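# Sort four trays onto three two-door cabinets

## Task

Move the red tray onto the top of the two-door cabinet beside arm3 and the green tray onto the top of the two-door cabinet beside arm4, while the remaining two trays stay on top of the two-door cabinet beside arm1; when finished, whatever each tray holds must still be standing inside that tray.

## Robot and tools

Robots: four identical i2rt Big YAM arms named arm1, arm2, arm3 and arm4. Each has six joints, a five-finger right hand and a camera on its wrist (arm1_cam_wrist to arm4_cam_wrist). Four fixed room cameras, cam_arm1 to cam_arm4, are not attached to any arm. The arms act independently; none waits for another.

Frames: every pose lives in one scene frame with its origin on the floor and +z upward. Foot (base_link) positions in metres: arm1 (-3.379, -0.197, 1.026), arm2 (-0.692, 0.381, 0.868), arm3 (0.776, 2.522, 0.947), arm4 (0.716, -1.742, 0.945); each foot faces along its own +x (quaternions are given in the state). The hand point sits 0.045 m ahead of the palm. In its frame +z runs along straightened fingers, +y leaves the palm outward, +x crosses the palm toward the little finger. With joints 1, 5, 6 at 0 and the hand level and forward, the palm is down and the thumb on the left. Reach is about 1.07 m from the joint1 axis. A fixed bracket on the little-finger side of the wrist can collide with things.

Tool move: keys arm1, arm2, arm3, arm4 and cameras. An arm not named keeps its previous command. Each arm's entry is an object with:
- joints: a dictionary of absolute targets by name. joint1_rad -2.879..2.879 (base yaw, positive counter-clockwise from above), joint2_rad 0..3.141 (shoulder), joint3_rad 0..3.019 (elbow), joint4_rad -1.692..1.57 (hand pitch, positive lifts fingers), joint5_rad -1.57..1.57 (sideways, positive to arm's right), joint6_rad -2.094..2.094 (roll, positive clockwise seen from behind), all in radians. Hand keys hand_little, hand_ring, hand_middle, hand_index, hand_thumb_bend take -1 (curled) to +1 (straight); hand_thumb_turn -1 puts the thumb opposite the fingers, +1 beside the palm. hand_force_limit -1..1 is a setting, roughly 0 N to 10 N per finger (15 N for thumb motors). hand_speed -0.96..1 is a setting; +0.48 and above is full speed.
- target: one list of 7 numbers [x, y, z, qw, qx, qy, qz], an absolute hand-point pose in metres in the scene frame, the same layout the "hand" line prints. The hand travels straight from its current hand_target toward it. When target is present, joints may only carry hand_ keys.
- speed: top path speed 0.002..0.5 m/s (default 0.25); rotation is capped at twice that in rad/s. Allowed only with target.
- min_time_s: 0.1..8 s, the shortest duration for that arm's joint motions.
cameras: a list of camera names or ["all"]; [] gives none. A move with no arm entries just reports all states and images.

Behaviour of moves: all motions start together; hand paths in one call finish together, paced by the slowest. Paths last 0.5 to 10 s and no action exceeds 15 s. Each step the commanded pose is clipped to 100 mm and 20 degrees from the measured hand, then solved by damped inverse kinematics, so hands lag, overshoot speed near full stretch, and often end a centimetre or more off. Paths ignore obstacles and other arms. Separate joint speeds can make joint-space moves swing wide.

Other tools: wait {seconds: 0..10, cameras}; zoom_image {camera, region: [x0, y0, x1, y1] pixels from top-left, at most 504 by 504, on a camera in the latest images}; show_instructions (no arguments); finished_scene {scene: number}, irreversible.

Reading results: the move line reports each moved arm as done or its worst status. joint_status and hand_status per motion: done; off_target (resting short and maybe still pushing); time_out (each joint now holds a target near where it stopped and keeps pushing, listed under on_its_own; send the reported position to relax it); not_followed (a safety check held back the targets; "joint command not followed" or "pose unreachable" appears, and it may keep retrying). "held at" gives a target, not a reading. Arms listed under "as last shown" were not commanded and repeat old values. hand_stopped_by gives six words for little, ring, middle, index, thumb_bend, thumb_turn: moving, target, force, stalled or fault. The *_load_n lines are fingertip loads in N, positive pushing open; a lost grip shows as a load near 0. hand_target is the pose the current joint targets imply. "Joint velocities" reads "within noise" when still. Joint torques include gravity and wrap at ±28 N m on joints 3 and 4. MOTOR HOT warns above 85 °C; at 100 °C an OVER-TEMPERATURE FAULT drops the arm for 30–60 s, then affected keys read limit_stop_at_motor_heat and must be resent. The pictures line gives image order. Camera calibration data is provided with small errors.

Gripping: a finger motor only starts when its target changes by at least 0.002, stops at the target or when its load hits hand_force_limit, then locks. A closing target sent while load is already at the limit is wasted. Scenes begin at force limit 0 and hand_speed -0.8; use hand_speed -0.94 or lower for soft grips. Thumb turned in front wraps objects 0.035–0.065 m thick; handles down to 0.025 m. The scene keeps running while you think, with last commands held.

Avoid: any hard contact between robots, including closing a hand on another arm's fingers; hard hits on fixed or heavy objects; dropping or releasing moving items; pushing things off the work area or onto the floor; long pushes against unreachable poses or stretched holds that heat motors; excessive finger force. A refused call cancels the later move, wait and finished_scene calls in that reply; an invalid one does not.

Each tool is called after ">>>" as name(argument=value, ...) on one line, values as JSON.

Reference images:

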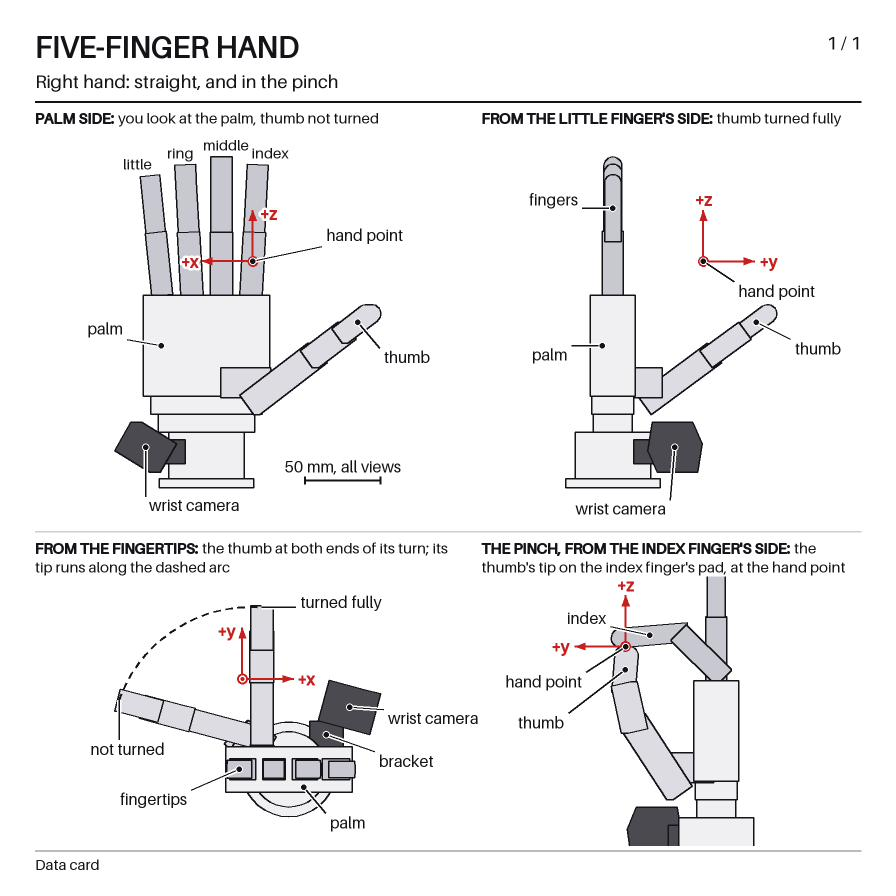

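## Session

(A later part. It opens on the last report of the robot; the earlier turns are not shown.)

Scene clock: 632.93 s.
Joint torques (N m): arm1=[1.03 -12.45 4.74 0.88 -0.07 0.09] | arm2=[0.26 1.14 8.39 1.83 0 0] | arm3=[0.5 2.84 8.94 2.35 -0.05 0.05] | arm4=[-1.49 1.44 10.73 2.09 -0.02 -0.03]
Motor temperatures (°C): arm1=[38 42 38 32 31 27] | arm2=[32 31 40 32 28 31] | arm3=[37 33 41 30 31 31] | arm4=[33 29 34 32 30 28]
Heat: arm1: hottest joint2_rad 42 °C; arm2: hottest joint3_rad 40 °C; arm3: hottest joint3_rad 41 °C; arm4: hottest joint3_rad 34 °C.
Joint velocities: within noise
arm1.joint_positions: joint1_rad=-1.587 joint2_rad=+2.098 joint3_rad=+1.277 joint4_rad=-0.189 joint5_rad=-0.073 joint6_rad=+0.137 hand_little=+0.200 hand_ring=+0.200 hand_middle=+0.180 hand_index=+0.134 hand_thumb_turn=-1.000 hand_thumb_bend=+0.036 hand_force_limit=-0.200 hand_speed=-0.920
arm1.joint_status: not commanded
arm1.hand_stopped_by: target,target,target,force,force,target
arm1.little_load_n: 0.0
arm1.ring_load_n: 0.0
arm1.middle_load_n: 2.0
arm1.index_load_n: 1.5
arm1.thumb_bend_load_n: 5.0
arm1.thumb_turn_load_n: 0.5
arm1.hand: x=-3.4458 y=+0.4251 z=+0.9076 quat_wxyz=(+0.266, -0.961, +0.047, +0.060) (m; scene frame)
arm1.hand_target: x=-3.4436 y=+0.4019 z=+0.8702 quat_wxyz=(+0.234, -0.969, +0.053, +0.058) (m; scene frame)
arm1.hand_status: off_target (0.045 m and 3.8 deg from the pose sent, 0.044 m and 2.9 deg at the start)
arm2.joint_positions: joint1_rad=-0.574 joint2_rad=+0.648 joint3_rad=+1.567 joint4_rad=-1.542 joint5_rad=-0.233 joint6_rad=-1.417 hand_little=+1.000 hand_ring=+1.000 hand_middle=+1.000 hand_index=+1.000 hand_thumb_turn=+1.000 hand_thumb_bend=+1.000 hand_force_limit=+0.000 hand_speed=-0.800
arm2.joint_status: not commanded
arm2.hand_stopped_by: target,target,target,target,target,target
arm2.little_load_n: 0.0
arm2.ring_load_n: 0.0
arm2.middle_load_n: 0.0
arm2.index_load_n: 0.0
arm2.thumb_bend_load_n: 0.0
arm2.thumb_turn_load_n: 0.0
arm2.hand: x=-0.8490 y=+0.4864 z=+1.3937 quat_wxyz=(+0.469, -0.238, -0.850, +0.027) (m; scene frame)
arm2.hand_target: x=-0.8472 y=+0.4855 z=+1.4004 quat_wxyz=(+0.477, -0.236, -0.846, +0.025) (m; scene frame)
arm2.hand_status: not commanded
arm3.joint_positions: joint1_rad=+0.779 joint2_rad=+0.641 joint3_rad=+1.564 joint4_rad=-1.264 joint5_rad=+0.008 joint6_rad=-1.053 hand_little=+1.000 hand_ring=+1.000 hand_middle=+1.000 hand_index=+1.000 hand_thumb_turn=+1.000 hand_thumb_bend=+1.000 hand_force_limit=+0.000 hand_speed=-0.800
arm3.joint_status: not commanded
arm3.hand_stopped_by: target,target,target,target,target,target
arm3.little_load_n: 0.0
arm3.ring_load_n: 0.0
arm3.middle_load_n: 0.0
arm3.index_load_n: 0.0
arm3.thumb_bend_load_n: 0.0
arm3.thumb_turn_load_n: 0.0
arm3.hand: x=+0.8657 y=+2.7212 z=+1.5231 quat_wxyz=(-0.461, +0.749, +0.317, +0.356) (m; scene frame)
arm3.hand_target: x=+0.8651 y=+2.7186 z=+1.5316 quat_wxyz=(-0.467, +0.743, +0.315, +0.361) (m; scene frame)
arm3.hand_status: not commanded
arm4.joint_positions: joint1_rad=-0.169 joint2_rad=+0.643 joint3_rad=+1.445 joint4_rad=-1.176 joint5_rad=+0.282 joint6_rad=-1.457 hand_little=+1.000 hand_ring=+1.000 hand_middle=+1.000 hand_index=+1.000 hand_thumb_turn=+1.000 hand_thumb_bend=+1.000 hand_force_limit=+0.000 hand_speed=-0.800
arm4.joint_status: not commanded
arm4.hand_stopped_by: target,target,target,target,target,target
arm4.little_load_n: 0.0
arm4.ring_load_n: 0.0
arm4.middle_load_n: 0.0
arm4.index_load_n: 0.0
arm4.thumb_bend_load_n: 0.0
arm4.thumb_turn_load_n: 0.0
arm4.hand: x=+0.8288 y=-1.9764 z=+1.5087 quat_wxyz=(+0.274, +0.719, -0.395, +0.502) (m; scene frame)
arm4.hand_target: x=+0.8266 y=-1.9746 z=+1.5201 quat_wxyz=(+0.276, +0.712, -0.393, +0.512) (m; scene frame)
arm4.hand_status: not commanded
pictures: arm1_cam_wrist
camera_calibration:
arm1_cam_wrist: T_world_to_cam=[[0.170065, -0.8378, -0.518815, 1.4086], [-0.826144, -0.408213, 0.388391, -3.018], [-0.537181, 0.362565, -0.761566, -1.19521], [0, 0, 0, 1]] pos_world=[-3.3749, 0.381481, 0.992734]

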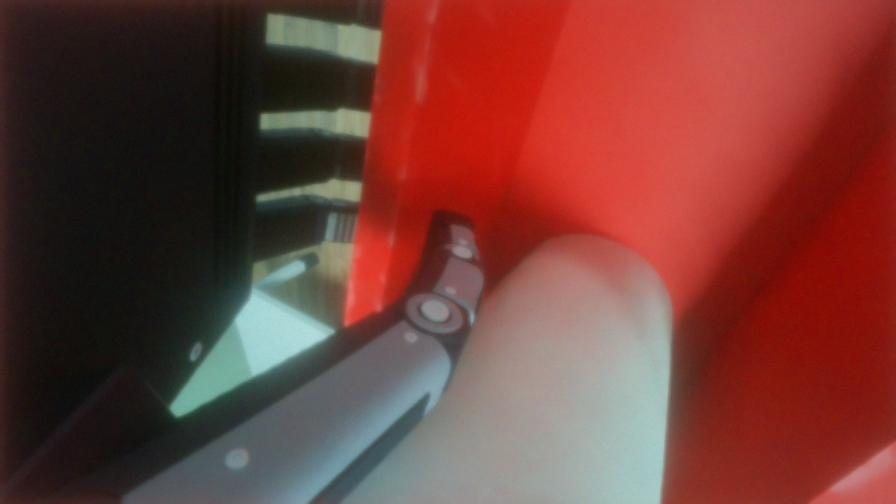

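>>> move(arm1={"target": [-3.4435, 0.436, 0.985, 0.2443, -0.9664, 0.0531, 0.0578], "speed": 0.05})

>>> move(arm1={"target": [-3.4435, 0.4205, 0.926, 0.2363, -0.9684, 0.0531, 0.0578], "speed": 0.05}, cameras=["cam_arm1"])

>>> zoom_image(camera="cam_arm1", region=[390, 270, 480, 370])

Scene clock: 639.00 s.
Joint torques (N m): arm1=[1.08 -20.19 11.45 -0.02 -0.15 0.09] | arm2=[0.5 1.32 8.39 1.8 -0.02 0.02] | arm3=[0.44 2.9 8.94 2.35 -0.05 0.05] | arm4=[-1.44 1.44 10.82 1.95 -0.03 -0.01]
Motor temperatures (°C): arm1=[38 42 38 32 31 27] | arm2=[32 31 40 32 28 31] | arm3=[37 33 41 30 31 31] | arm4=[33 29 34 32 30 28]
Heat: arm1: hottest joint2_rad 42 °C; arm2: hottest joint3_rad 40 °C; arm3: hottest joint3_rad 41 °C; arm4: hottest joint3_rad 34 °C.
move: arm1 off_target
Joint velocities: within noise
arm1.joint_positions: joint1_rad=-1.587 joint2_rad=+2.039 joint3_rad=+1.314 joint4_rad=-0.423 joint5_rad=-0.069 joint6_rad=+0.139 hand_little=+0.200 hand_ring=+0.200 hand_middle=+0.181 hand_index=+0.135 hand_thumb_turn=-1.000 hand_thumb_bend=+0.037 hand_force_limit=-0.200 hand_speed=-0.920
arm1.joint_status: not commanded
arm1.hand_stopped_by: target,target,target,force,force,target
arm1.little_load_n: 0.0
arm1.ring_load_n: 0.0
arm1.middle_load_n: 7.5
arm1.index_load_n: 3.0
arm1.thumb_bend_load_n: 10.5
arm1.thumb_turn_load_n: -0.5
arm1.hand: x=-3.4444 y=+0.3976 z=+0.9377 quat_wxyz=(+0.199, -0.977, +0.051, +0.054) (m; scene frame)
arm1.hand_target: x=-3.4435 y=+0.4333 z=+0.9859 quat_wxyz=(+0.245, -0.966, +0.053, +0.058) (m; scene frame)
arm1.hand_status: off_target (0.061 m and 5.4 deg from the pose sent, 0.078 m and 2.6 deg at the start)
arm2, arm3, arm4: as last shown
arm2.index_load_n: -0.5
arm4.little_load_n: -0.5
pictures: none

Scene clock: 640.73 s.
Joint torques (N m): arm1=[1.03 -16.79 6.98 1.13 -0.21 0.08] | arm2=[0.56 1.38 8.36 1.81 -0.05 0.02] | arm3=[0.44 2.84 8.94 2.33 -0.05 0.04] | arm4=[-1.44 1.61 10.82 1.96 -0.04 -0.02]
Motor temperatures (°C): arm1=[38 42 38 32 31 27] | arm2=[32 31 40 32 28 31] | arm3=[37 33 41 30 31 31] | arm4=[33 29 34 32 30 28]
Heat: arm1: hottest joint2_rad 42 °C; arm2: hottest joint3_rad 40 °C; arm3: hottest joint3_rad 41 °C; arm4: hottest joint3_rad 34 °C.
move: arm1 done
Joint velocities: within noise
arm1.joint_positions: joint1_rad=-1.587 joint2_rad=+2.074 joint3_rad=+1.314 joint4_rad=-0.336 joint5_rad=-0.069 joint6_rad=+0.139 hand_little=+0.200 hand_ring=+0.200 hand_middle=+0.181 hand_index=+0.135 hand_thumb_turn=-1.000 hand_thumb_bend=+0.037 hand_force_limit=-0.200 hand_speed=-0.920
arm1.joint_status: not commanded
arm1.hand_stopped_by: target,target,target,force,force,target
arm1.little_load_n: 0.0
arm1.ring_load_n: 0.0
arm1.middle_load_n: 5.5
arm1.index_load_n: 3.0
arm1.thumb_bend_load_n: 6.5
arm1.thumb_turn_load_n: -0.5
arm1.hand: x=-3.4448 y=+0.4126 z=+0.9227 quat_wxyz=(+0.224, -0.972, +0.050, +0.056) (m; scene frame)
arm1.hand_target: x=-3.4436 y=+0.4204 z=+0.9262 quat_wxyz=(+0.236, -0.969, +0.053, +0.058) (m; scene frame)
arm1.hand_status: done (0.009 m and 1.5 deg from the pose sent, 0.026 m and 4.4 deg at the start)
arm2, arm3, arm4: as last shown
arm2.index_load_n: 0.0
arm4.little_load_n: 0.0
pictures: cam_arm1

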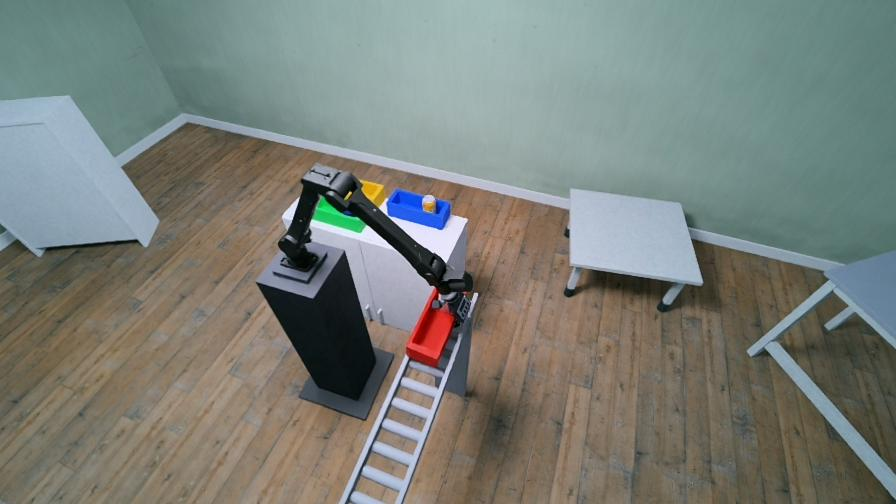

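Scaled by 5.040 from the camera's 896x504 image, which has a finer 1280x720 frame.

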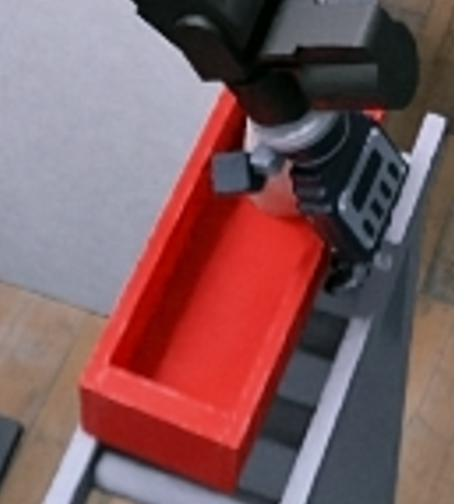

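>>> move(arm1={"target": [-3.4435, 0.434, 0.921, 0.2363, -0.9684, 0.0531, 0.0578], "speed": 0.04}, cameras=["cam_arm1"])

>>> zoom_image(camera="cam_arm1", region=[390, 270, 480, 370])

Scene clock: 643.97 s.
Joint torques (N m): arm1=[1.03 -15.03 10.22 0.7 -0.22 0.07] | arm2=[0.26 1.08 8.53 1.66 -0.03 0.01] | arm3=[0.5 2.84 8.94 2.33 -0.05 0.05] | arm4=[-1.44 1.2 10.71 1.99 -0.02 -0.04]
Motor temperatures (°C): arm1=[38 42 38 32 31 27] | arm2=[32 31 40 32 28 31] | arm3=[37 33 41 30 31 31] | arm4=[33 29 34 32 30 28]
Heat: arm1: hottest joint2_rad 42 °C; arm2: hottest joint3_rad 40 °C; arm3: hottest joint3_rad 41 °C; arm4: hottest joint3_rad 34 °C.
move: arm1 off_target
Joint velocities: within noise
arm1.joint_positions: joint1_rad=-1.587 joint2_rad=+2.084 joint3_rad=+1.318 joint4_rad=-0.336 joint5_rad=-0.069 joint6_rad=+0.139 hand_little=+0.200 hand_ring=+0.200 hand_middle=+0.180 hand_index=+0.134 hand_thumb_turn=-1.000 hand_thumb_bend=+0.034 hand_force_limit=-0.200 hand_speed=-0.920
arm1.joint_status: not commanded
arm1.hand_stopped_by: target,target,target,force,force,target
arm1.little_load_n: 0.0
arm1.ring_load_n: 0.0
arm1.middle_load_n: 0.0
arm1.index_load_n: 0.0
arm1.thumb_bend_load_n: 0.5
arm1.thumb_turn_load_n: 0.0
arm1.hand: x=-3.4446 y=+0.4126 z=+0.9185 quat_wxyz=(+0.222, -0.972, +0.050, +0.055) (m; scene frame)
arm1.hand_target: x=-3.4434 y=+0.4331 z=+0.9216 quat_wxyz=(+0.236, -0.968, +0.053, +0.058) (m; scene frame)
arm1.hand_status: off_target (0.022 m and 1.8 deg from the pose sent, 0.021 m and 1.5 deg at the start)
arm2, arm3, arm4: as last shown
pictures: cam_arm1

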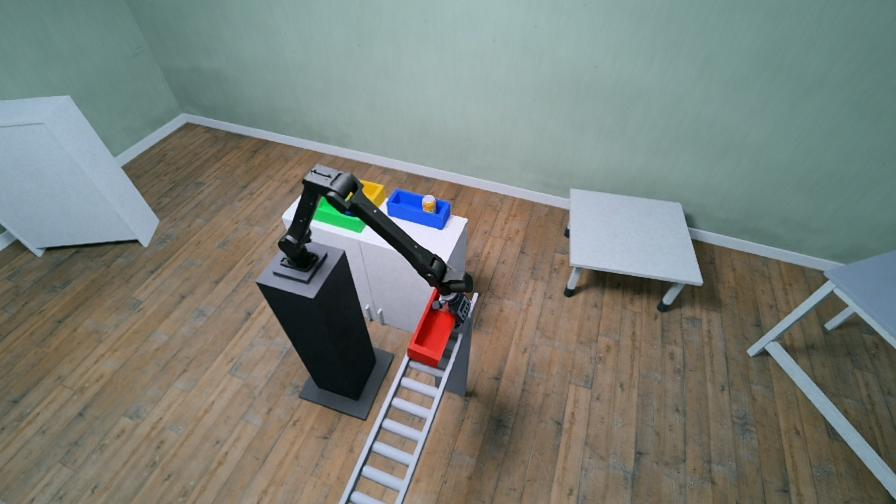

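Scaled by 5.040 from the camera's 896x504 image, which has a finer 1280x720 frame.

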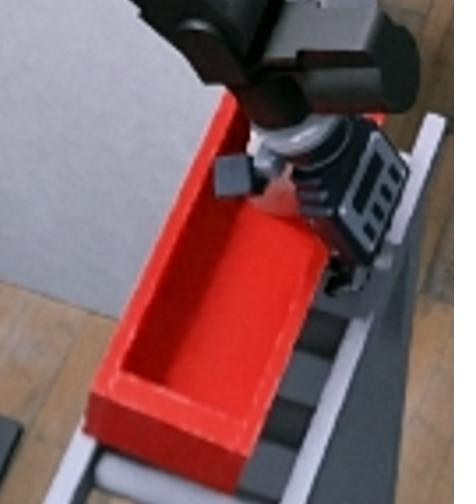

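>>> move(arm1={"joints": {"hand_speed": -0.92, "hand_force_limit": -0.2, "hand_thumb_bend": -0.6}})

>>> move(arm1={"target": [-3.4435, 0.450, 0.918, 0.2363, -0.9684, 0.0531, 0.0578], "speed": 0.03}, cameras=["cam_arm1"])

>>> zoom_image(camera="cam_arm1", region=[390, 270, 480, 370])

Scene clock: 646.33 s.
Joint torques (N m): arm1=[1.03 -14.97 10.24 0.7 -0.22 0.08] | arm2=[0.67 1.55 8.38 1.81 -0.01 0] | arm3=[0.5 2.84 8.92 2.35 -0.05 0.05] | arm4=[-1.32 1.61 10.8 1.94 -0.03 -0.02]
Motor temperatures (°C): arm1=[38 42 38 32 31 27] | arm2=[32 31 40 32 28 31] | arm3=[37 33 41 30 31 31] | arm4=[33 29 34 32 30 28]
Heat: arm1: hottest joint2_rad 42 °C; arm2: hottest joint3_rad 40 °C; arm3: hottest joint3_rad 41 °C; arm4: hottest joint3_rad 34 °C.
move: arm1 off_target
Joint velocities: within noise
arm1.joint_positions: joint1_rad=-1.587 joint2_rad=+2.084 joint3_rad=+1.318 joint4_rad=-0.336 joint5_rad=-0.069 joint6_rad=+0.139 hand_little=+0.200 hand_ring=+0.200 hand_middle=+0.180 hand_index=+0.134 hand_thumb_turn=-1.000 hand_thumb_bend=+0.034 hand_force_limit=-0.200 hand_speed=-0.920
arm1.joint_status: hand_thumb_bend off_target (ended at +0.034, target -0.600); the others done
arm1.hand_stopped_by: target,target,target,force,force,target
arm1.little_load_n: 0.0
arm1.ring_load_n: 0.0
arm1.middle_load_n: 0.0
arm1.index_load_n: 0.0
arm1.thumb_bend_load_n: 0.5
arm1.thumb_turn_load_n: -0.5
arm1.hand: x=-3.4446 y=+0.4126 z=+0.9185 quat_wxyz=(+0.222, -0.972, +0.050, +0.055) (m; scene frame)
arm1.hand_target: x=-3.4434 y=+0.4331 z=+0.9216 quat_wxyz=(+0.236, -0.968, +0.053, +0.058) (m; scene frame)
arm1.hand_status: not commanded
arm2, arm3, arm4: as last shown
arm2.little_load_n: -0.5
pictures: none

Scene clock: 647.43 s.
Joint torques (N m): arm1=[0.97 -15.38 10.43 0.05 -0.23 0.08] | arm2=[-0.21 1.2 8.38 1.73 -0.04 -0.01] | arm3=[0.44 2.84 8.94 2.35 -0.05 0.05] | arm4=[-1.44 1.14 10.7 1.89 0.01 -0.01]
Motor temperatures (°C): arm1=[38 42 38 32 31 27] | arm2=[32 31 40 32 28 31] | arm3=[37 33 41 30 31 31] | arm4=[33 29 34 32 30 28]
Heat: arm1: hottest joint2_rad 42 °C; arm2: hottest joint3_rad 40 °C; arm3: hottest joint3_rad 41 °C; arm4: hottest joint3_rad 34 °C.
move: arm1 off_target
Joint velocities: within noise
arm1.joint_positions: joint1_rad=-1.587 joint2_rad=+2.115 joint3_rad=+1.375 joint4_rad=-0.337 joint5_rad=-0.069 joint6_rad=+0.139 hand_little=+0.200 hand_ring=+0.200 hand_middle=+0.180 hand_index=+0.135 hand_thumb_turn=-1.000 hand_thumb_bend=+0.036 hand_force_limit=-0.200 hand_speed=-0.920
arm1.joint_status: not commanded
arm1.hand_stopped_by: target,target,target,force,force,target
arm1.little_load_n: 0.0
arm1.ring_load_n: 0.0
arm1.middle_load_n: 3.5
arm1.index_load_n: 2.5
arm1.thumb_bend_load_n: 8.5
arm1.thumb_turn_load_n: 1.0
arm1.hand: x=-3.4450 y=+0.4347 z=+0.9191 quat_wxyz=(+0.233, -0.970, +0.049, +0.056) (m; scene frame)
arm1.hand_target: x=-3.4434 y=+0.4495 z=+0.9183 quat_wxyz=(+0.237, -0.968, +0.053, +0.058) (m; scene frame)
arm1.hand_status: off_target (0.015 m and 0.6 deg from the pose sent, 0.037 m and 1.8 deg at the start)
arm2, arm3, arm4: as last shown
arm2.thumb_bend_load_n: 0.5
arm3.thumb_turn_load_n: 0.5
arm4.little_load_n: 0.5
pictures: cam_arm1

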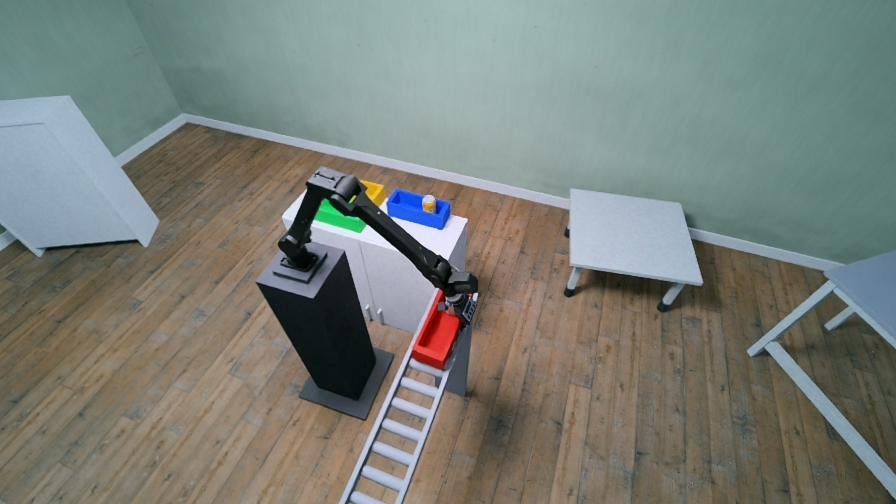

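Scaled by 5.040 from the camera's 896x504 image, which has a finer 1280x720 frame.

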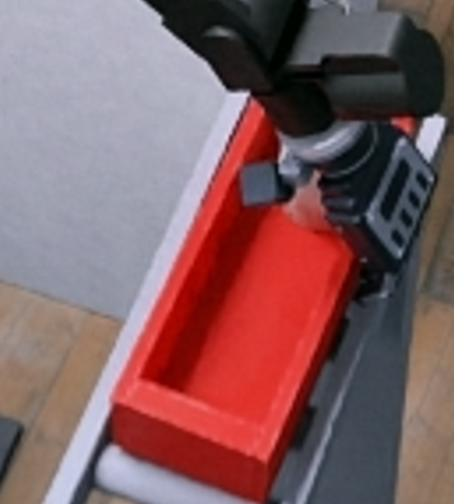

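>>> move(arm1={"target": [-3.4435, 0.402, 0.905, 0.2343, -0.9689, 0.0531, 0.0578], "speed": 0.03}, cameras=["cam_arm1"])

>>> zoom_image(camera="cam_arm1", region=[390, 270, 480, 370])

Scene clock: 651.10 s.
Joint torques (N m): arm1=[1.14 -16.15 4.63 0.23 -0.22 0.09] | arm2=[0.56 1.55 8.34 1.81 -0.05 -0.02] | arm3=[0.44 2.84 8.94 2.33 -0.05 0.05] | arm4=[-1.44 1.49 10.78 1.95 -0.03 -0.01]
Motor temperatures (°C): arm1=[38 42 39 32 31 27] | arm2=[32 31 40 32 28 31] | arm3=[37 33 41 30 31 31] | arm4=[33 29 34 32 30 28]
Heat: arm1: hottest joint2_rad 42 °C; arm2: hottest joint3_rad 40 °C; arm3: hottest joint3_rad 41 °C; arm4: hottest joint3_rad 34 °C.
move: arm1 off_target
Joint velocities: within noise
arm1.joint_positions: joint1_rad=-1.587 joint2_rad=+2.075 joint3_rad=+1.279 joint4_rad=-0.240 joint5_rad=-0.069 joint6_rad=+0.139 hand_little=+0.200 hand_ring=+0.200 hand_middle=+0.180 hand_index=+0.135 hand_thumb_turn=-1.000 hand_thumb_bend=+0.036 hand_force_limit=-0.200 hand_speed=-0.920
arm1.joint_status: not commanded
arm1.hand_stopped_by: target,target,target,force,force,target
arm1.little_load_n: 0.0
arm1.ring_load_n: 0.0
arm1.middle_load_n: 5.0
arm1.index_load_n: 2.5
arm1.thumb_bend_load_n: 10.5
arm1.thumb_turn_load_n: 1.5
arm1.hand: x=-3.4447 y=+0.4188 z=+0.9174 quat_wxyz=(+0.253, -0.964, +0.048, +0.058) (m; scene frame)
arm1.hand_target: x=-3.4436 y=+0.4021 z=+0.9053 quat_wxyz=(+0.234, -0.969, +0.053, +0.058) (m; scene frame)
arm1.hand_status: off_target (0.021 m and 2.3 deg from the pose sent, 0.036 m and 0.5 deg at the start)
arm2, arm3, arm4: as last shown
arm2.little_load_n: 0.0
arm2.thumb_bend_load_n: 0.0
arm3.thumb_turn_load_n: 0.0
arm4.little_load_n: 0.0
pictures: cam_arm1

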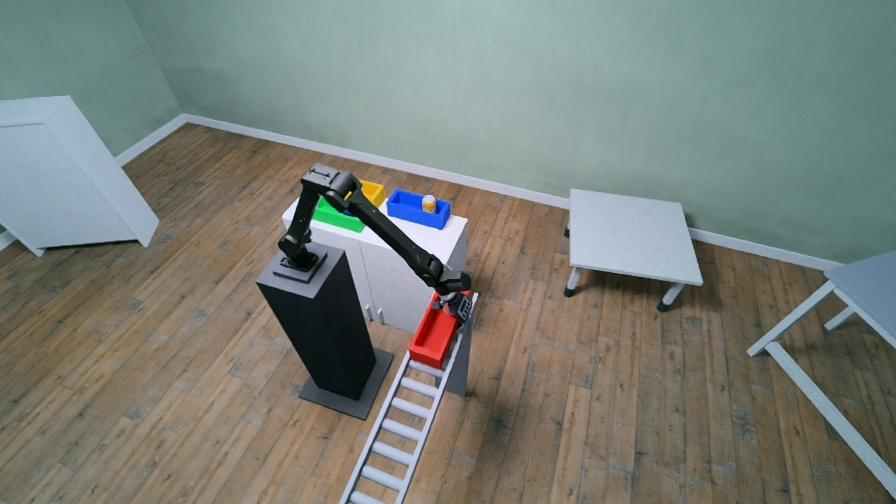

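Scaled by 5.040 from the camera's 896x504 image, which has a finer 1280x720 frame.

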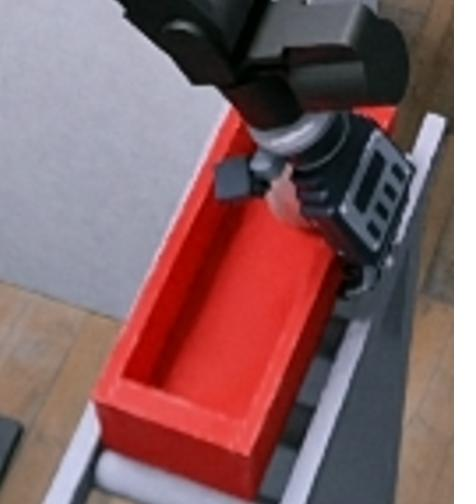

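>>> move(arm1={"target": [-3.4435, 0.395, 0.885, 0.2343, -0.9689, 0.0531, 0.0578], "speed": 0.03}, cameras=["cam_arm1"])

>>> zoom_image(camera="cam_arm1", region=[390, 270, 480, 370])

Scene clock: 653.97 s.
Joint torques (N m): arm1=[1.14 -13.45 4.33 0.55 -0.19 0.09] | arm2=[0.21 1.08 8.44 1.81 0 -0.01] | arm3=[0.5 2.84 8.94 2.35 -0.05 0.05] | arm4=[-1.08 1.38 10.81 2.06 -0.02 -0.03]
Motor temperatures (°C): arm1=[38 42 38 32 31 27] | arm2=[32 31 40 32 28 31] | arm3=[37 33 41 30 31 31] | arm4=[33 29 34 32 30 28]
Heat: arm1: hottest joint2_rad 42 °C; arm2: hottest joint3_rad 40 °C; arm3: hottest joint3_rad 41 °C; arm4: hottest joint3_rad 34 °C.
move: arm1 off_target
Joint velocities: within noise
arm1.joint_positions: joint1_rad=-1.587 joint2_rad=+2.069 joint3_rad=+1.255 joint4_rad=-0.199 joint5_rad=-0.070 joint6_rad=+0.139 hand_little=+0.200 hand_ring=+0.200 hand_middle=+0.180 hand_index=+0.135 hand_thumb_turn=-1.000 hand_thumb_bend=+0.036 hand_force_limit=-0.200 hand_speed=-0.920
arm1.joint_status: not commanded
arm1.hand_stopped_by: target,target,target,force,force,target
arm1.little_load_n: 0.0
arm1.ring_load_n: 0.0
arm1.middle_load_n: 2.5
arm1.index_load_n: 1.5
arm1.thumb_bend_load_n: 5.5
arm1.thumb_turn_load_n: 1.5
arm1.hand: x=-3.4447 y=+0.4179 z=+0.9161 quat_wxyz=(+0.265, -0.961, +0.048, +0.058) (m; scene frame)
arm1.hand_target: x=-3.4435 y=+0.3943 z=+0.8865 quat_wxyz=(+0.234, -0.969, +0.053, +0.058) (m; scene frame)
arm1.hand_status: off_target (0.039 m and 3.6 deg from the pose sent, 0.040 m and 2.3 deg at the start)
arm2, arm3, arm4: as last shown
pictures: cam_arm1

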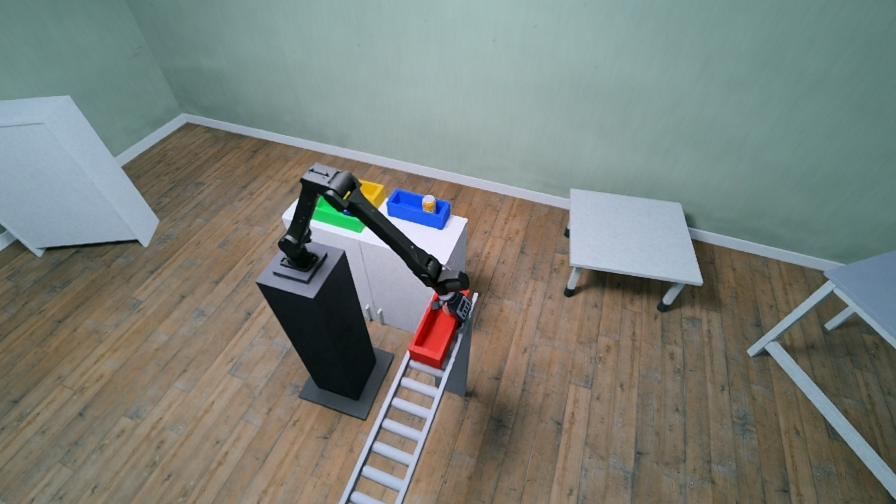

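Scaled by 5.040 from the camera's 896x504 image, which has a finer 1280x720 frame.

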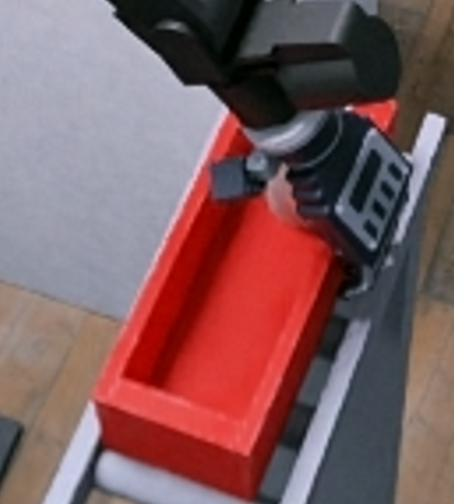

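>>> move(cameras=["cam_arm1","arm1_cam_wrist"])

Scene clock: 666.27 s.
Joint torques (N m): arm1=[1.08 -13.45 4.31 0.58 -0.18 0.09] | arm2=[0.44 1.26 8.5 1.87 0 0.04] | arm3=[0.44 2.84 8.94 2.35 -0.05 0.04] | arm4=[-1.79 1.44 10.7 1.96 -0.04 0.01]
Motor temperatures (°C): arm1=[38 41 37 32 31 27] | arm2=[32 31 40 32 28 31] | arm3=[37 33 41 30 31 31] | arm4=[33 29 34 32 30 28]
Heat: arm1: hottest joint2_rad 41 °C; arm2: hottest joint3_rad 40 °C; arm3: hottest joint3_rad 41 °C; arm4: hottest joint3_rad 34 °C.
Joint velocities: within noise
arm1.joint_positions: joint1_rad=-1.587 joint2_rad=+2.069 joint3_rad=+1.255 joint4_rad=-0.199 joint5_rad=-0.070 joint6_rad=+0.139 hand_little=+0.200 hand_ring=+0.200 hand_middle=+0.180 hand_index=+0.135 hand_thumb_turn=-1.000 hand_thumb_bend=+0.036 hand_force_limit=-0.200 hand_speed=-0.920
arm1.joint_status: not commanded
arm1.hand_stopped_by: target,target,target,force,force,target
arm1.little_load_n: 0.0
arm1.ring_load_n: 0.0
arm1.middle_load_n: 2.5
arm1.index_load_n: 1.5
arm1.thumb_bend_load_n: 5.0
arm1.thumb_turn_load_n: 1.5
arm1.hand: x=-3.4447 y=+0.4179 z=+0.9161 quat_wxyz=(+0.265, -0.961, +0.048, +0.058) (m; scene frame)
arm1.hand_target: x=-3.4435 y=+0.3943 z=+0.8865 quat_wxyz=(+0.234, -0.969, +0.053, +0.058) (m; scene frame)
arm1.hand_status: off_target (0.039 m and 3.6 deg from the pose sent, 0.040 m and 2.3 deg at the start)
arm2.joint_positions: joint1_rad=-0.574 joint2_rad=+0.648 joint3_rad=+1.567 joint4_rad=-1.542 joint5_rad=-0.233 joint6_rad=-1.417 hand_little=+1.000 hand_ring=+1.000 hand_middle=+1.000 hand_index=+1.000 hand_thumb_turn=+1.000 hand_thumb_bend=+1.000 hand_force_limit=+0.000 hand_speed=-0.800
arm2.joint_status: not commanded
arm2.hand_stopped_by: target,target,target,target,target,target
arm2.little_load_n: 0.0
arm2.ring_load_n: 0.0
arm2.middle_load_n: 0.0
arm2.index_load_n: 0.0
arm2.thumb_bend_load_n: 0.0
arm2.thumb_turn_load_n: 0.0
arm2.hand: x=-0.8490 y=+0.4864 z=+1.3937 quat_wxyz=(+0.469, -0.238, -0.850, +0.027) (m; scene frame)
arm2.hand_target: x=-0.8472 y=+0.4855 z=+1.4004 quat_wxyz=(+0.477, -0.236, -0.846, +0.025) (m; scene frame)
arm2.hand_status: not commanded
arm3.joint_positions: joint1_rad=+0.779 joint2_rad=+0.641 joint3_rad=+1.564 joint4_rad=-1.264 joint5_rad=+0.008 joint6_rad=-1.053 hand_little=+1.000 hand_ring=+1.000 hand_middle=+1.000 hand_index=+1.000 hand_thumb_turn=+1.000 hand_thumb_bend=+1.000 hand_force_limit=+0.000 hand_speed=-0.800
arm3.joint_status: not commanded
arm3.hand_stopped_by: target,target,target,target,target,target
arm3.little_load_n: 0.0
arm3.ring_load_n: 0.0
arm3.middle_load_n: 0.0
arm3.index_load_n: 0.0
arm3.thumb_bend_load_n: 0.0
arm3.thumb_turn_load_n: 0.0
arm3.hand: x=+0.8657 y=+2.7212 z=+1.5231 quat_wxyz=(-0.461, +0.749, +0.317, +0.356) (m; scene frame)
arm3.hand_target: x=+0.8651 y=+2.7186 z=+1.5316 quat_wxyz=(-0.467, +0.743, +0.315, +0.361) (m; scene frame)
arm3.hand_status: not commanded
arm4.joint_positions: joint1_rad=-0.169 joint2_rad=+0.643 joint3_rad=+1.445 joint4_rad=-1.176 joint5_rad=+0.282 joint6_rad=-1.457 hand_little=+1.000 hand_ring=+1.000 hand_middle=+1.000 hand_index=+1.000 hand_thumb_turn=+1.000 hand_thumb_bend=+1.000 hand_force_limit=+0.000 hand_speed=-0.800
arm4.joint_status: not commanded
arm4.hand_stopped_by: target,target,target,target,target,target
arm4.little_load_n: 0.0
arm4.ring_load_n: 0.0
arm4.middle_load_n: 0.0
arm4.index_load_n: 0.0
arm4.thumb_bend_load_n: 0.0
arm4.thumb_turn_load_n: 0.0
arm4.hand: x=+0.8288 y=-1.9764 z=+1.5087 quat_wxyz=(+0.274, +0.719, -0.395, +0.502) (m; scene frame)
arm4.hand_target: x=+0.8266 y=-1.9746 z=+1.5201 quat_wxyz=(+0.276, +0.712, -0.393, +0.512) (m; scene frame)
arm4.hand_status: not commanded
pictures: arm1_cam_wrist, cam_arm1
camera_calibration:
arm1_cam_wrist: T_world_to_cam=[[0.168762, -0.839723, -0.516125, 1.40073], [-0.828307, -0.404648, 0.387514, -3.0315], [-0.534254, 0.362112, -0.763838, -1.17323], [0, 0, 0, 1]] pos_world=[-3.3742, 0.374377, 1.00154]

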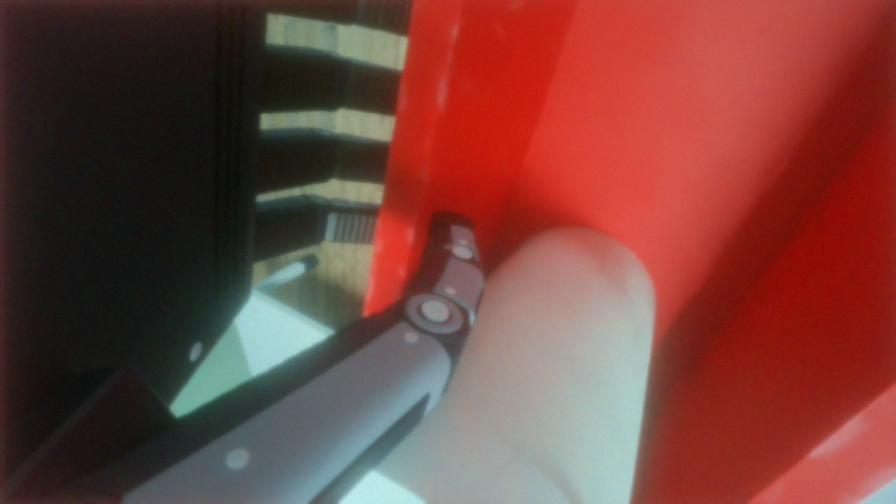

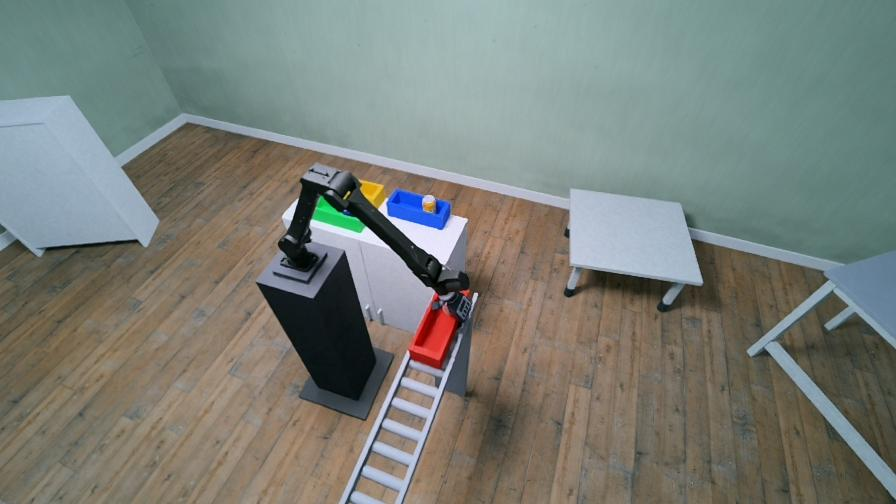

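>>> zoom_image(camera="cam_arm1", region=[380, 250, 500, 400])

Scaled by 3.360 from the camera's 896x504 image, which has a finer 1280x720 frame.

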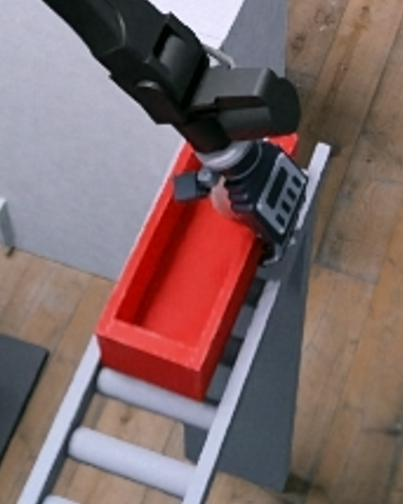

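>>> move(arm1={"target": [-3.4435, 0.41, 0.885, 0.2343, -0.9689, 0.0531, 0.0578], "speed": 0.05}, cameras=["cam_arm1"])

>>> zoom_image(camera="cam_arm1", region=[380, 250, 500, 400])

Scene clock: 670.60 s.
Joint torques (N m): arm1=[1.08 -11.58 8.06 -0.14 -0.18 0.09] | arm2=[0.85 1.26 8.38 1.83 -0.05 0.02] | arm3=[0.5 2.78 8.94 2.35 -0.05 0.05] | arm4=[-1.08 1.2 10.8 1.88 -0.04 -0.02]
Motor temperatures (°C): arm1=[38 41 37 32 31 27] | arm2=[32 31 40 32 28 31] | arm3=[36 33 41 30 31 31] | arm4=[33 29 34 32 30 28]
Heat: arm1: hottest joint2_rad 41 °C; arm2: hottest joint3_rad 40 °C; arm3: hottest joint3_rad 41 °C; arm4: hottest joint3_rad 34 °C.
move: arm1 off_target
Joint velocities: within noise
arm1.joint_positions: joint1_rad=-1.587 joint2_rad=+2.069 joint3_rad=+1.257 joint4_rad=-0.201 joint5_rad=-0.070 joint6_rad=+0.139 hand_little=+0.200 hand_ring=+0.200 hand_middle=+0.180 hand_index=+0.135 hand_thumb_turn=-1.000 hand_thumb_bend=+0.036 hand_force_limit=-0.200 hand_speed=-0.920
arm1.joint_status: not commanded
arm1.hand_stopped_by: target,target,target,force,force,target
arm1.little_load_n: 0.0
arm1.ring_load_n: 0.0
arm1.middle_load_n: 3.0
arm1.index_load_n: 1.5
arm1.thumb_bend_load_n: 5.5
arm1.thumb_turn_load_n: 1.5
arm1.hand: x=-3.4448 y=+0.4185 z=+0.9167 quat_wxyz=(+0.264, -0.961, +0.048, +0.059) (m; scene frame)
arm1.hand_target: x=-3.4434 y=+0.4085 z=+0.8863 quat_wxyz=(+0.235, -0.969, +0.053, +0.058) (m; scene frame)
arm1.hand_status: off_target (0.033 m and 3.6 deg from the pose sent, 0.032 m and 3.6 deg at the start)
arm2, arm3, arm4: as last shown
arm3.thumb_turn_load_n: -0.5
arm4.little_load_n: -0.5
pictures: cam_arm1

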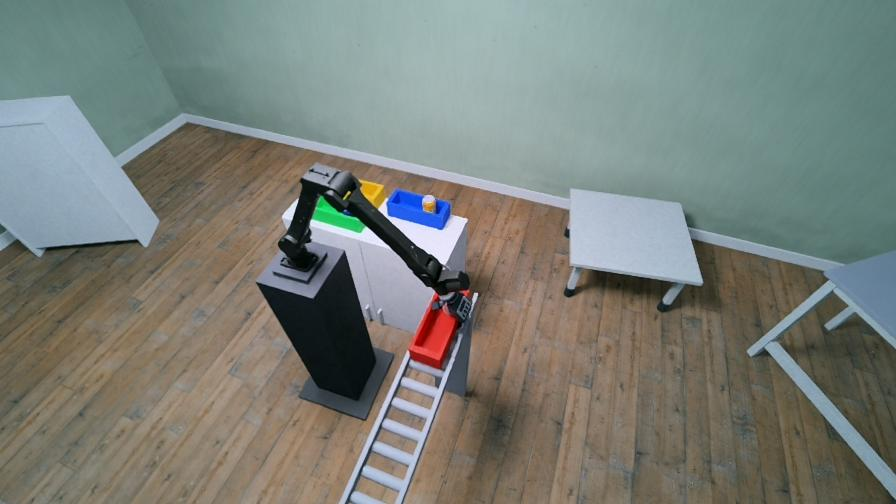

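Scaled by 3.360 from the camera's 896x504 image, which has a finer 1280x720 frame.

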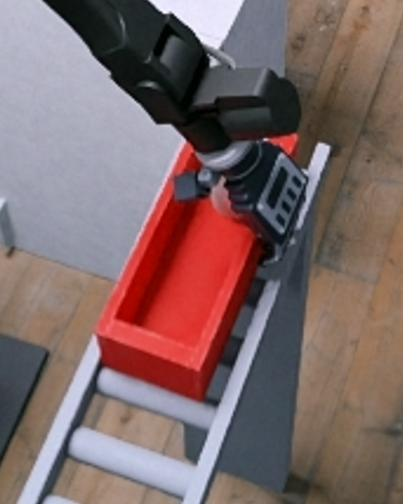

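>>> move(arm1={"target": [-3.4435, 0.45, 0.985, 0.2343, -0.9689, 0.0531, 0.0578], "speed": 0.08})

>>> move(arm1={"target": [-3.4435, 0.425, 0.885, 0.2343, -0.9689, 0.0531, 0.0578], "speed": 0.06}, cameras=["cam_arm1"])

>>> zoom_image(camera="cam_arm1", region=[380, 250, 500, 400])

Scene clock: 675.30 s.
Joint torques (N m): arm1=[1.03 -20.42 11.89 -0.09 -0.21 0.09] | arm2=[0.32 1.67 8.44 1.89 0.01 -0.02] | arm3=[0.44 2.84 8.94 2.35 -0.05 0.04] | arm4=[-1.67 1.67 10.74 1.99 -0.04 -0.03]
Motor temperatures (°C): arm1=[38 41 38 32 31 27] | arm2=[32 31 40 32 28 31] | arm3=[36 32 41 30 31 31] | arm4=[33 29 34 32 30 28]
Heat: arm1: hottest joint2_rad 41 °C; arm2: hottest joint3_rad 40 °C; arm3: hottest joint3_rad 41 °C; arm4: hottest joint3_rad 34 °C.
move: arm1 off_target
Joint velocities: within noise
arm1.joint_positions: joint1_rad=-1.587 joint2_rad=+2.073 joint3_rad=+1.382 joint4_rad=-0.477 joint5_rad=-0.070 joint6_rad=+0.138 hand_little=+0.200 hand_ring=+0.200 hand_middle=+0.181 hand_index=+0.135 hand_thumb_turn=-1.000 hand_thumb_bend=+0.037 hand_force_limit=-0.200 hand_speed=-0.920
arm1.joint_status: not commanded
arm1.hand_stopped_by: target,target,target,force,force,target
arm1.little_load_n: 0.0
arm1.ring_load_n: 0.0
arm1.middle_load_n: 6.5
arm1.index_load_n: 3.0
arm1.thumb_bend_load_n: 9.5
arm1.thumb_turn_load_n: 0.0
arm1.hand: x=-3.4445 y=+0.4113 z=+0.9385 quat_wxyz=(+0.190, -0.979, +0.051, +0.053) (m; scene frame)
arm1.hand_target: x=-3.4434 y=+0.4473 z=+0.9861 quat_wxyz=(+0.235, -0.969, +0.053, +0.058) (m; scene frame)
arm1.hand_status: off_target (0.061 m and 5.3 deg from the pose sent, 0.075 m and 3.6 deg at the start)
arm2, arm3, arm4: as last shown
arm3.thumb_turn_load_n: 0.0
arm4.little_load_n: 0.0
pictures: none

Scene clock: 677.57 s.
Joint torques (N m): arm1=[1.03 -13.22 5.76 1.2 -0.17 0.09] | arm2=[0.44 1.26 8.53 1.92 -0.04 0.01] | arm3=[0.5 2.84 8.94 2.35 -0.05 0.05] | arm4=[-1.14 1.49 10.86 1.98 -0.04 -0.02]
Motor temperatures (°C): arm1=[38 41 38 32 31 27] | arm2=[32 31 40 32 28 31] | arm3=[36 32 41 30 31 31] | arm4=[33 29 34 32 30 28]
Heat: arm1: hottest joint2_rad 41 °C; arm2: hottest joint3_rad 40 °C; arm3: hottest joint3_rad 41 °C; arm4: hottest joint3_rad 34 °C.
move: arm1 off_target
Joint velocities: within noise
arm1.joint_positions: joint1_rad=-1.587 joint2_rad=+2.107 joint3_rad=+1.342 joint4_rad=-0.270 joint5_rad=-0.071 joint6_rad=+0.138 hand_little=+0.200 hand_ring=+0.200 hand_middle=+0.181 hand_index=+0.134 hand_thumb_turn=-1.000 hand_thumb_bend=+0.036 hand_force_limit=-0.200 hand_speed=-0.920
arm1.joint_status: not commanded
arm1.hand_stopped_by: target,target,target,force,force,target
arm1.little_load_n: 0.5
arm1.ring_load_n: 0.0
arm1.middle_load_n: 4.5
arm1.index_load_n: 0.0
arm1.thumb_bend_load_n: 5.5
arm1.thumb_turn_load_n: 0.0
arm1.hand: x=-3.4453 y=+0.4369 z=+0.9179 quat_wxyz=(+0.254, -0.964, +0.048, +0.058) (m; scene frame)
arm1.hand_target: x=-3.4436 y=+0.4235 z=+0.8864 quat_wxyz=(+0.234, -0.969, +0.053, +0.058) (m; scene frame)
arm1.hand_status: off_target (0.035 m and 2.4 deg from the pose sent, 0.055 m and 5.3 deg at the start)
arm2, arm3, arm4: as last shown
pictures: cam_arm1

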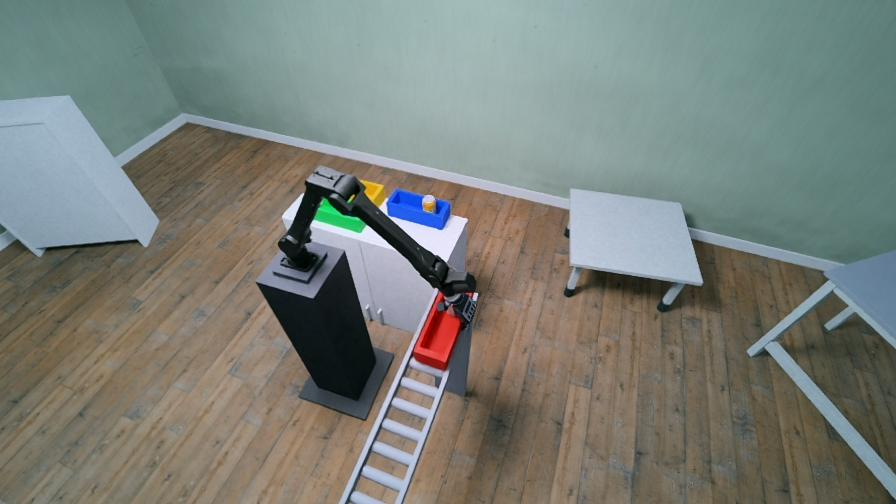

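Scaled by 3.360 from the camera's 896x504 image, which has a finer 1280x720 frame.

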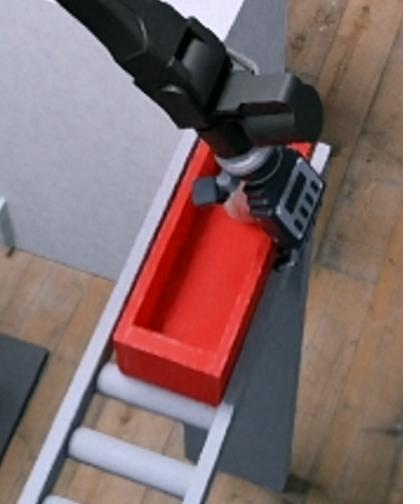

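>>> move(arm1={"target": [-3.4435, 0.44, 0.985, 0.2343, -0.9689, 0.0531, 0.0578], "speed": 0.08})

>>> move(arm1={"target": [-3.4435, 0.409, 0.88, 0.2343, -0.9689, 0.0531, 0.0578], "speed": 0.06}, cameras=["cam_arm1"])

>>> zoom_image(camera="cam_arm1", region=[380, 250, 500, 400])

Scene clock: 681.73 s.
Joint torques (N m): arm1=[1.08 -20.48 10.85 -0.03 -0.2 0.09] | arm2=[0.32 1.49 8.54 1.83 0.01 0.01] | arm3=[0.5 2.84 8.94 2.35 -0.05 0.04] | arm4=[-1.38 1.38 10.76 1.99 0 -0.02]
Motor temperatures (°C): arm1=[38 41 38 32 31 27] | arm2=[32 31 40 32 28 31] | arm3=[36 32 41 30 31 31] | arm4=[33 29 35 32 30 28]
Heat: arm1: hottest joint2_rad 41 °C; arm2: hottest joint3_rad 40 °C; arm3: hottest joint3_rad 41 °C; arm4: hottest joint3_rad 35 °C.
move: arm1 off_target
Joint velocities: within noise
arm1.joint_positions: joint1_rad=-1.587 joint2_rad=+2.056 joint3_rad=+1.360 joint4_rad=-0.462 joint5_rad=-0.070 joint6_rad=+0.138 hand_little=+0.200 hand_ring=+0.200 hand_middle=+0.181 hand_index=+0.135 hand_thumb_turn=-1.000 hand_thumb_bend=+0.037 hand_force_limit=-0.200 hand_speed=-0.920
arm1.joint_status: not commanded
arm1.hand_stopped_by: target,target,target,force,force,target
arm1.little_load_n: 0.0
arm1.ring_load_n: -0.5
arm1.middle_load_n: 6.0
arm1.index_load_n: 2.5
arm1.thumb_bend_load_n: 10.0
arm1.thumb_turn_load_n: -0.5
arm1.hand: x=-3.4444 y=+0.4076 z=+0.9414 quat_wxyz=(+0.194, -0.978, +0.051, +0.054) (m; scene frame)
arm1.hand_target: x=-3.4435 y=+0.4380 z=+0.9855 quat_wxyz=(+0.235, -0.969, +0.053, +0.058) (m; scene frame)
arm1.hand_status: off_target (0.054 m and 4.7 deg from the pose sent, 0.067 m and 2.4 deg at the start)
arm2, arm3, arm4: as last shown
arm3.ring_load_n: 0.5
pictures: none

Scene clock: 684.17 s.
Joint torques (N m): arm1=[1.08 -14.8 5.86 1.03 -0.19 0.09] | arm2=[0.38 0.79 8.36 1.77 -0.03 -0.01] | arm3=[0.5 2.9 8.94 2.35 -0.05 0.04] | arm4=[-1.32 1.14 10.91 1.89 -0.04 0]
Motor temperatures (°C): arm1=[38 41 38 32 31 27] | arm2=[32 31 40 32 28 31] | arm3=[36 32 41 30 31 31] | arm4=[33 29 35 32 30 28]
Heat: arm1: hottest joint2_rad 41 °C; arm2: hottest joint3_rad 40 °C; arm3: hottest joint3_rad 41 °C; arm4: hottest joint3_rad 35 °C.
move: arm1 off_target
Joint velocities: within noise
arm1.joint_positions: joint1_rad=-1.587 joint2_rad=+2.118 joint3_rad=+1.284 joint4_rad=-0.228 joint5_rad=-0.070 joint6_rad=+0.138 hand_little=+0.200 hand_ring=+0.200 hand_middle=+0.180 hand_index=+0.134 hand_thumb_turn=-1.000 hand_thumb_bend=+0.034 hand_force_limit=-0.200 hand_speed=-0.920
arm1.joint_status: not commanded
arm1.hand_stopped_by: target,target,target,force,force,target
arm1.little_load_n: 0.0
arm1.ring_load_n: 0.0
arm1.middle_load_n: 0.0
arm1.index_load_n: 0.0
arm1.thumb_bend_load_n: 0.0
arm1.thumb_turn_load_n: 0.0
arm1.hand: x=-3.4446 y=+0.4140 z=+0.8949 quat_wxyz=(+0.241, -0.968, +0.049, +0.057) (m; scene frame)
arm1.hand_target: x=-3.4434 y=+0.4088 z=+0.8804 quat_wxyz=(+0.234, -0.969, +0.053, +0.058) (m; scene frame)
arm1.hand_status: off_target (0.016 m and 1.0 deg from the pose sent, 0.061 m and 4.7 deg at the start)
arm2, arm3, arm4: as last shown
arm3.ring_load_n: 0.0
pictures: cam_arm1

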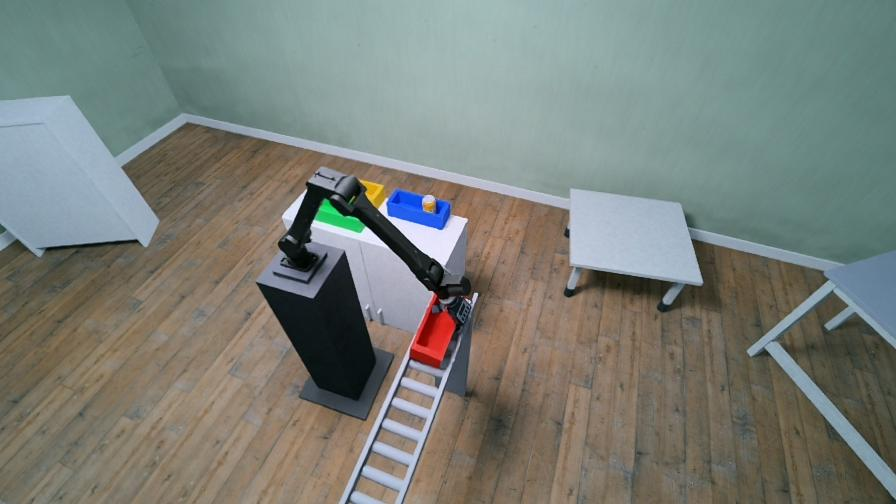

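Scaled by 3.360 from the camera's 896x504 image, which has a finer 1280x720 frame.

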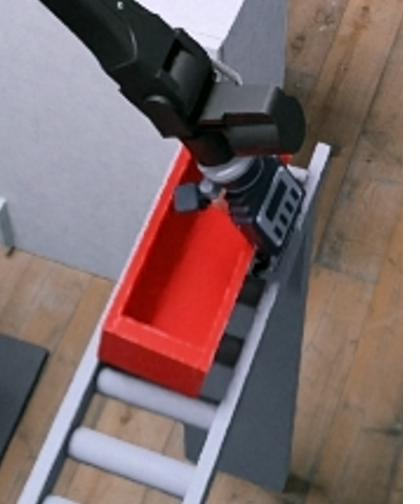

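>>> move(arm1={"joints": {"hand_speed": -0.7, "hand_thumb_bend": 0.4, "hand_index": 0.4, "hand_middle": 0.4, "hand_ring": 0.4, "hand_little": 0.4}}, cameras=["cam_arm1"])

>>> zoom_image(camera="cam_arm1", region=[380, 250, 500, 400])

Scene clock: 689.53 s.
Joint torques (N m): arm1=[1.14 -14.74 6.56 1.13 -0.15 0.09] | arm2=[0.62 1.79 8.23 1.91 -0.06 -0.03] | arm3=[0.5 2.84 8.94 2.35 -0.05 0.05] | arm4=[-1.32 1.2 10.81 2.02 -0.03 0.01]
Motor temperatures (°C): arm1=[38 42 37 32 31 27] | arm2=[32 31 40 32 28 31] | arm3=[36 32 41 30 31 31] | arm4=[33 29 35 32 30 28]
Heat: arm1: hottest joint2_rad 42 °C; arm2: hottest joint3_rad 40 °C; arm3: hottest joint3_rad 41 °C; arm4: hottest joint3_rad 35 °C.
move: arm1 done
Joint velocities: within noise
arm1.joint_positions: joint1_rad=-1.588 joint2_rad=+2.118 joint3_rad=+1.274 joint4_rad=-0.231 joint5_rad=-0.071 joint6_rad=+0.139 hand_little=+0.400 hand_ring=+0.400 hand_middle=+0.400 hand_index=+0.399 hand_thumb_turn=-1.000 hand_thumb_bend=+0.400 hand_force_limit=-0.200 hand_speed=-0.700
arm1.joint_status: all done
arm1.hand_stopped_by: target,target,target,target,target,target
arm1.little_load_n: 0.0
arm1.ring_load_n: 0.0
arm1.middle_load_n: -1.5
arm1.index_load_n: -5.5
arm1.thumb_bend_load_n: 0.0
arm1.thumb_turn_load_n: 0.0
arm1.hand: x=-3.4445 y=+0.4079 z=+0.8916 quat_wxyz=(+0.235, -0.969, +0.049, +0.057) (m; scene frame)
arm1.hand_target: x=-3.4436 y=+0.4085 z=+0.8802 quat_wxyz=(+0.234, -0.969, +0.053, +0.058) (m; scene frame)
arm1.hand_status: not commanded
arm2, arm3, arm4: as last shown
pictures: cam_arm1

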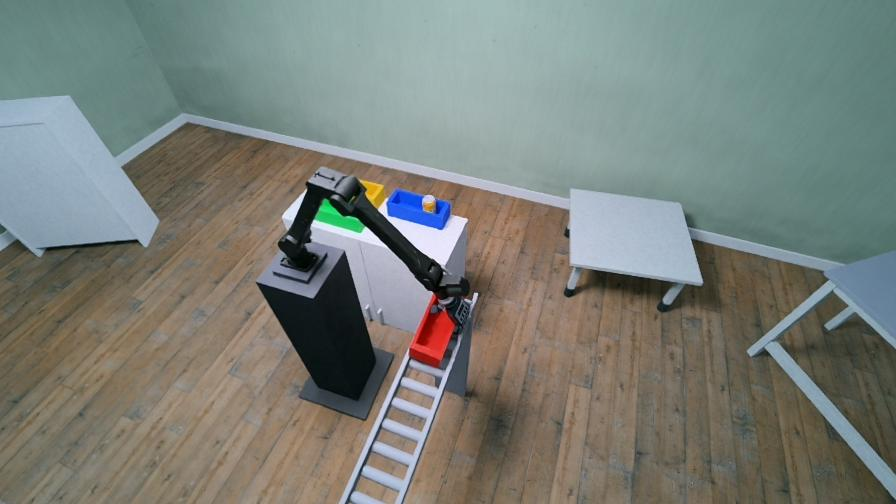

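Scaled by 3.360 from the camera's 896x504 image, which has a finer 1280x720 frame.

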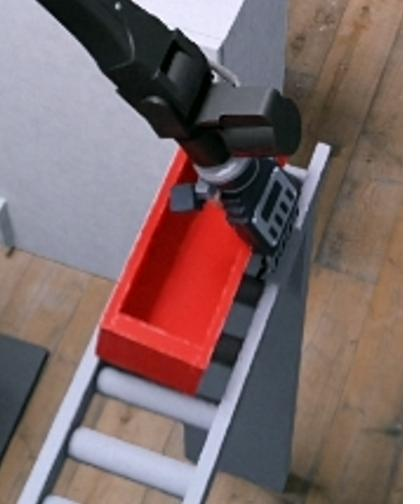

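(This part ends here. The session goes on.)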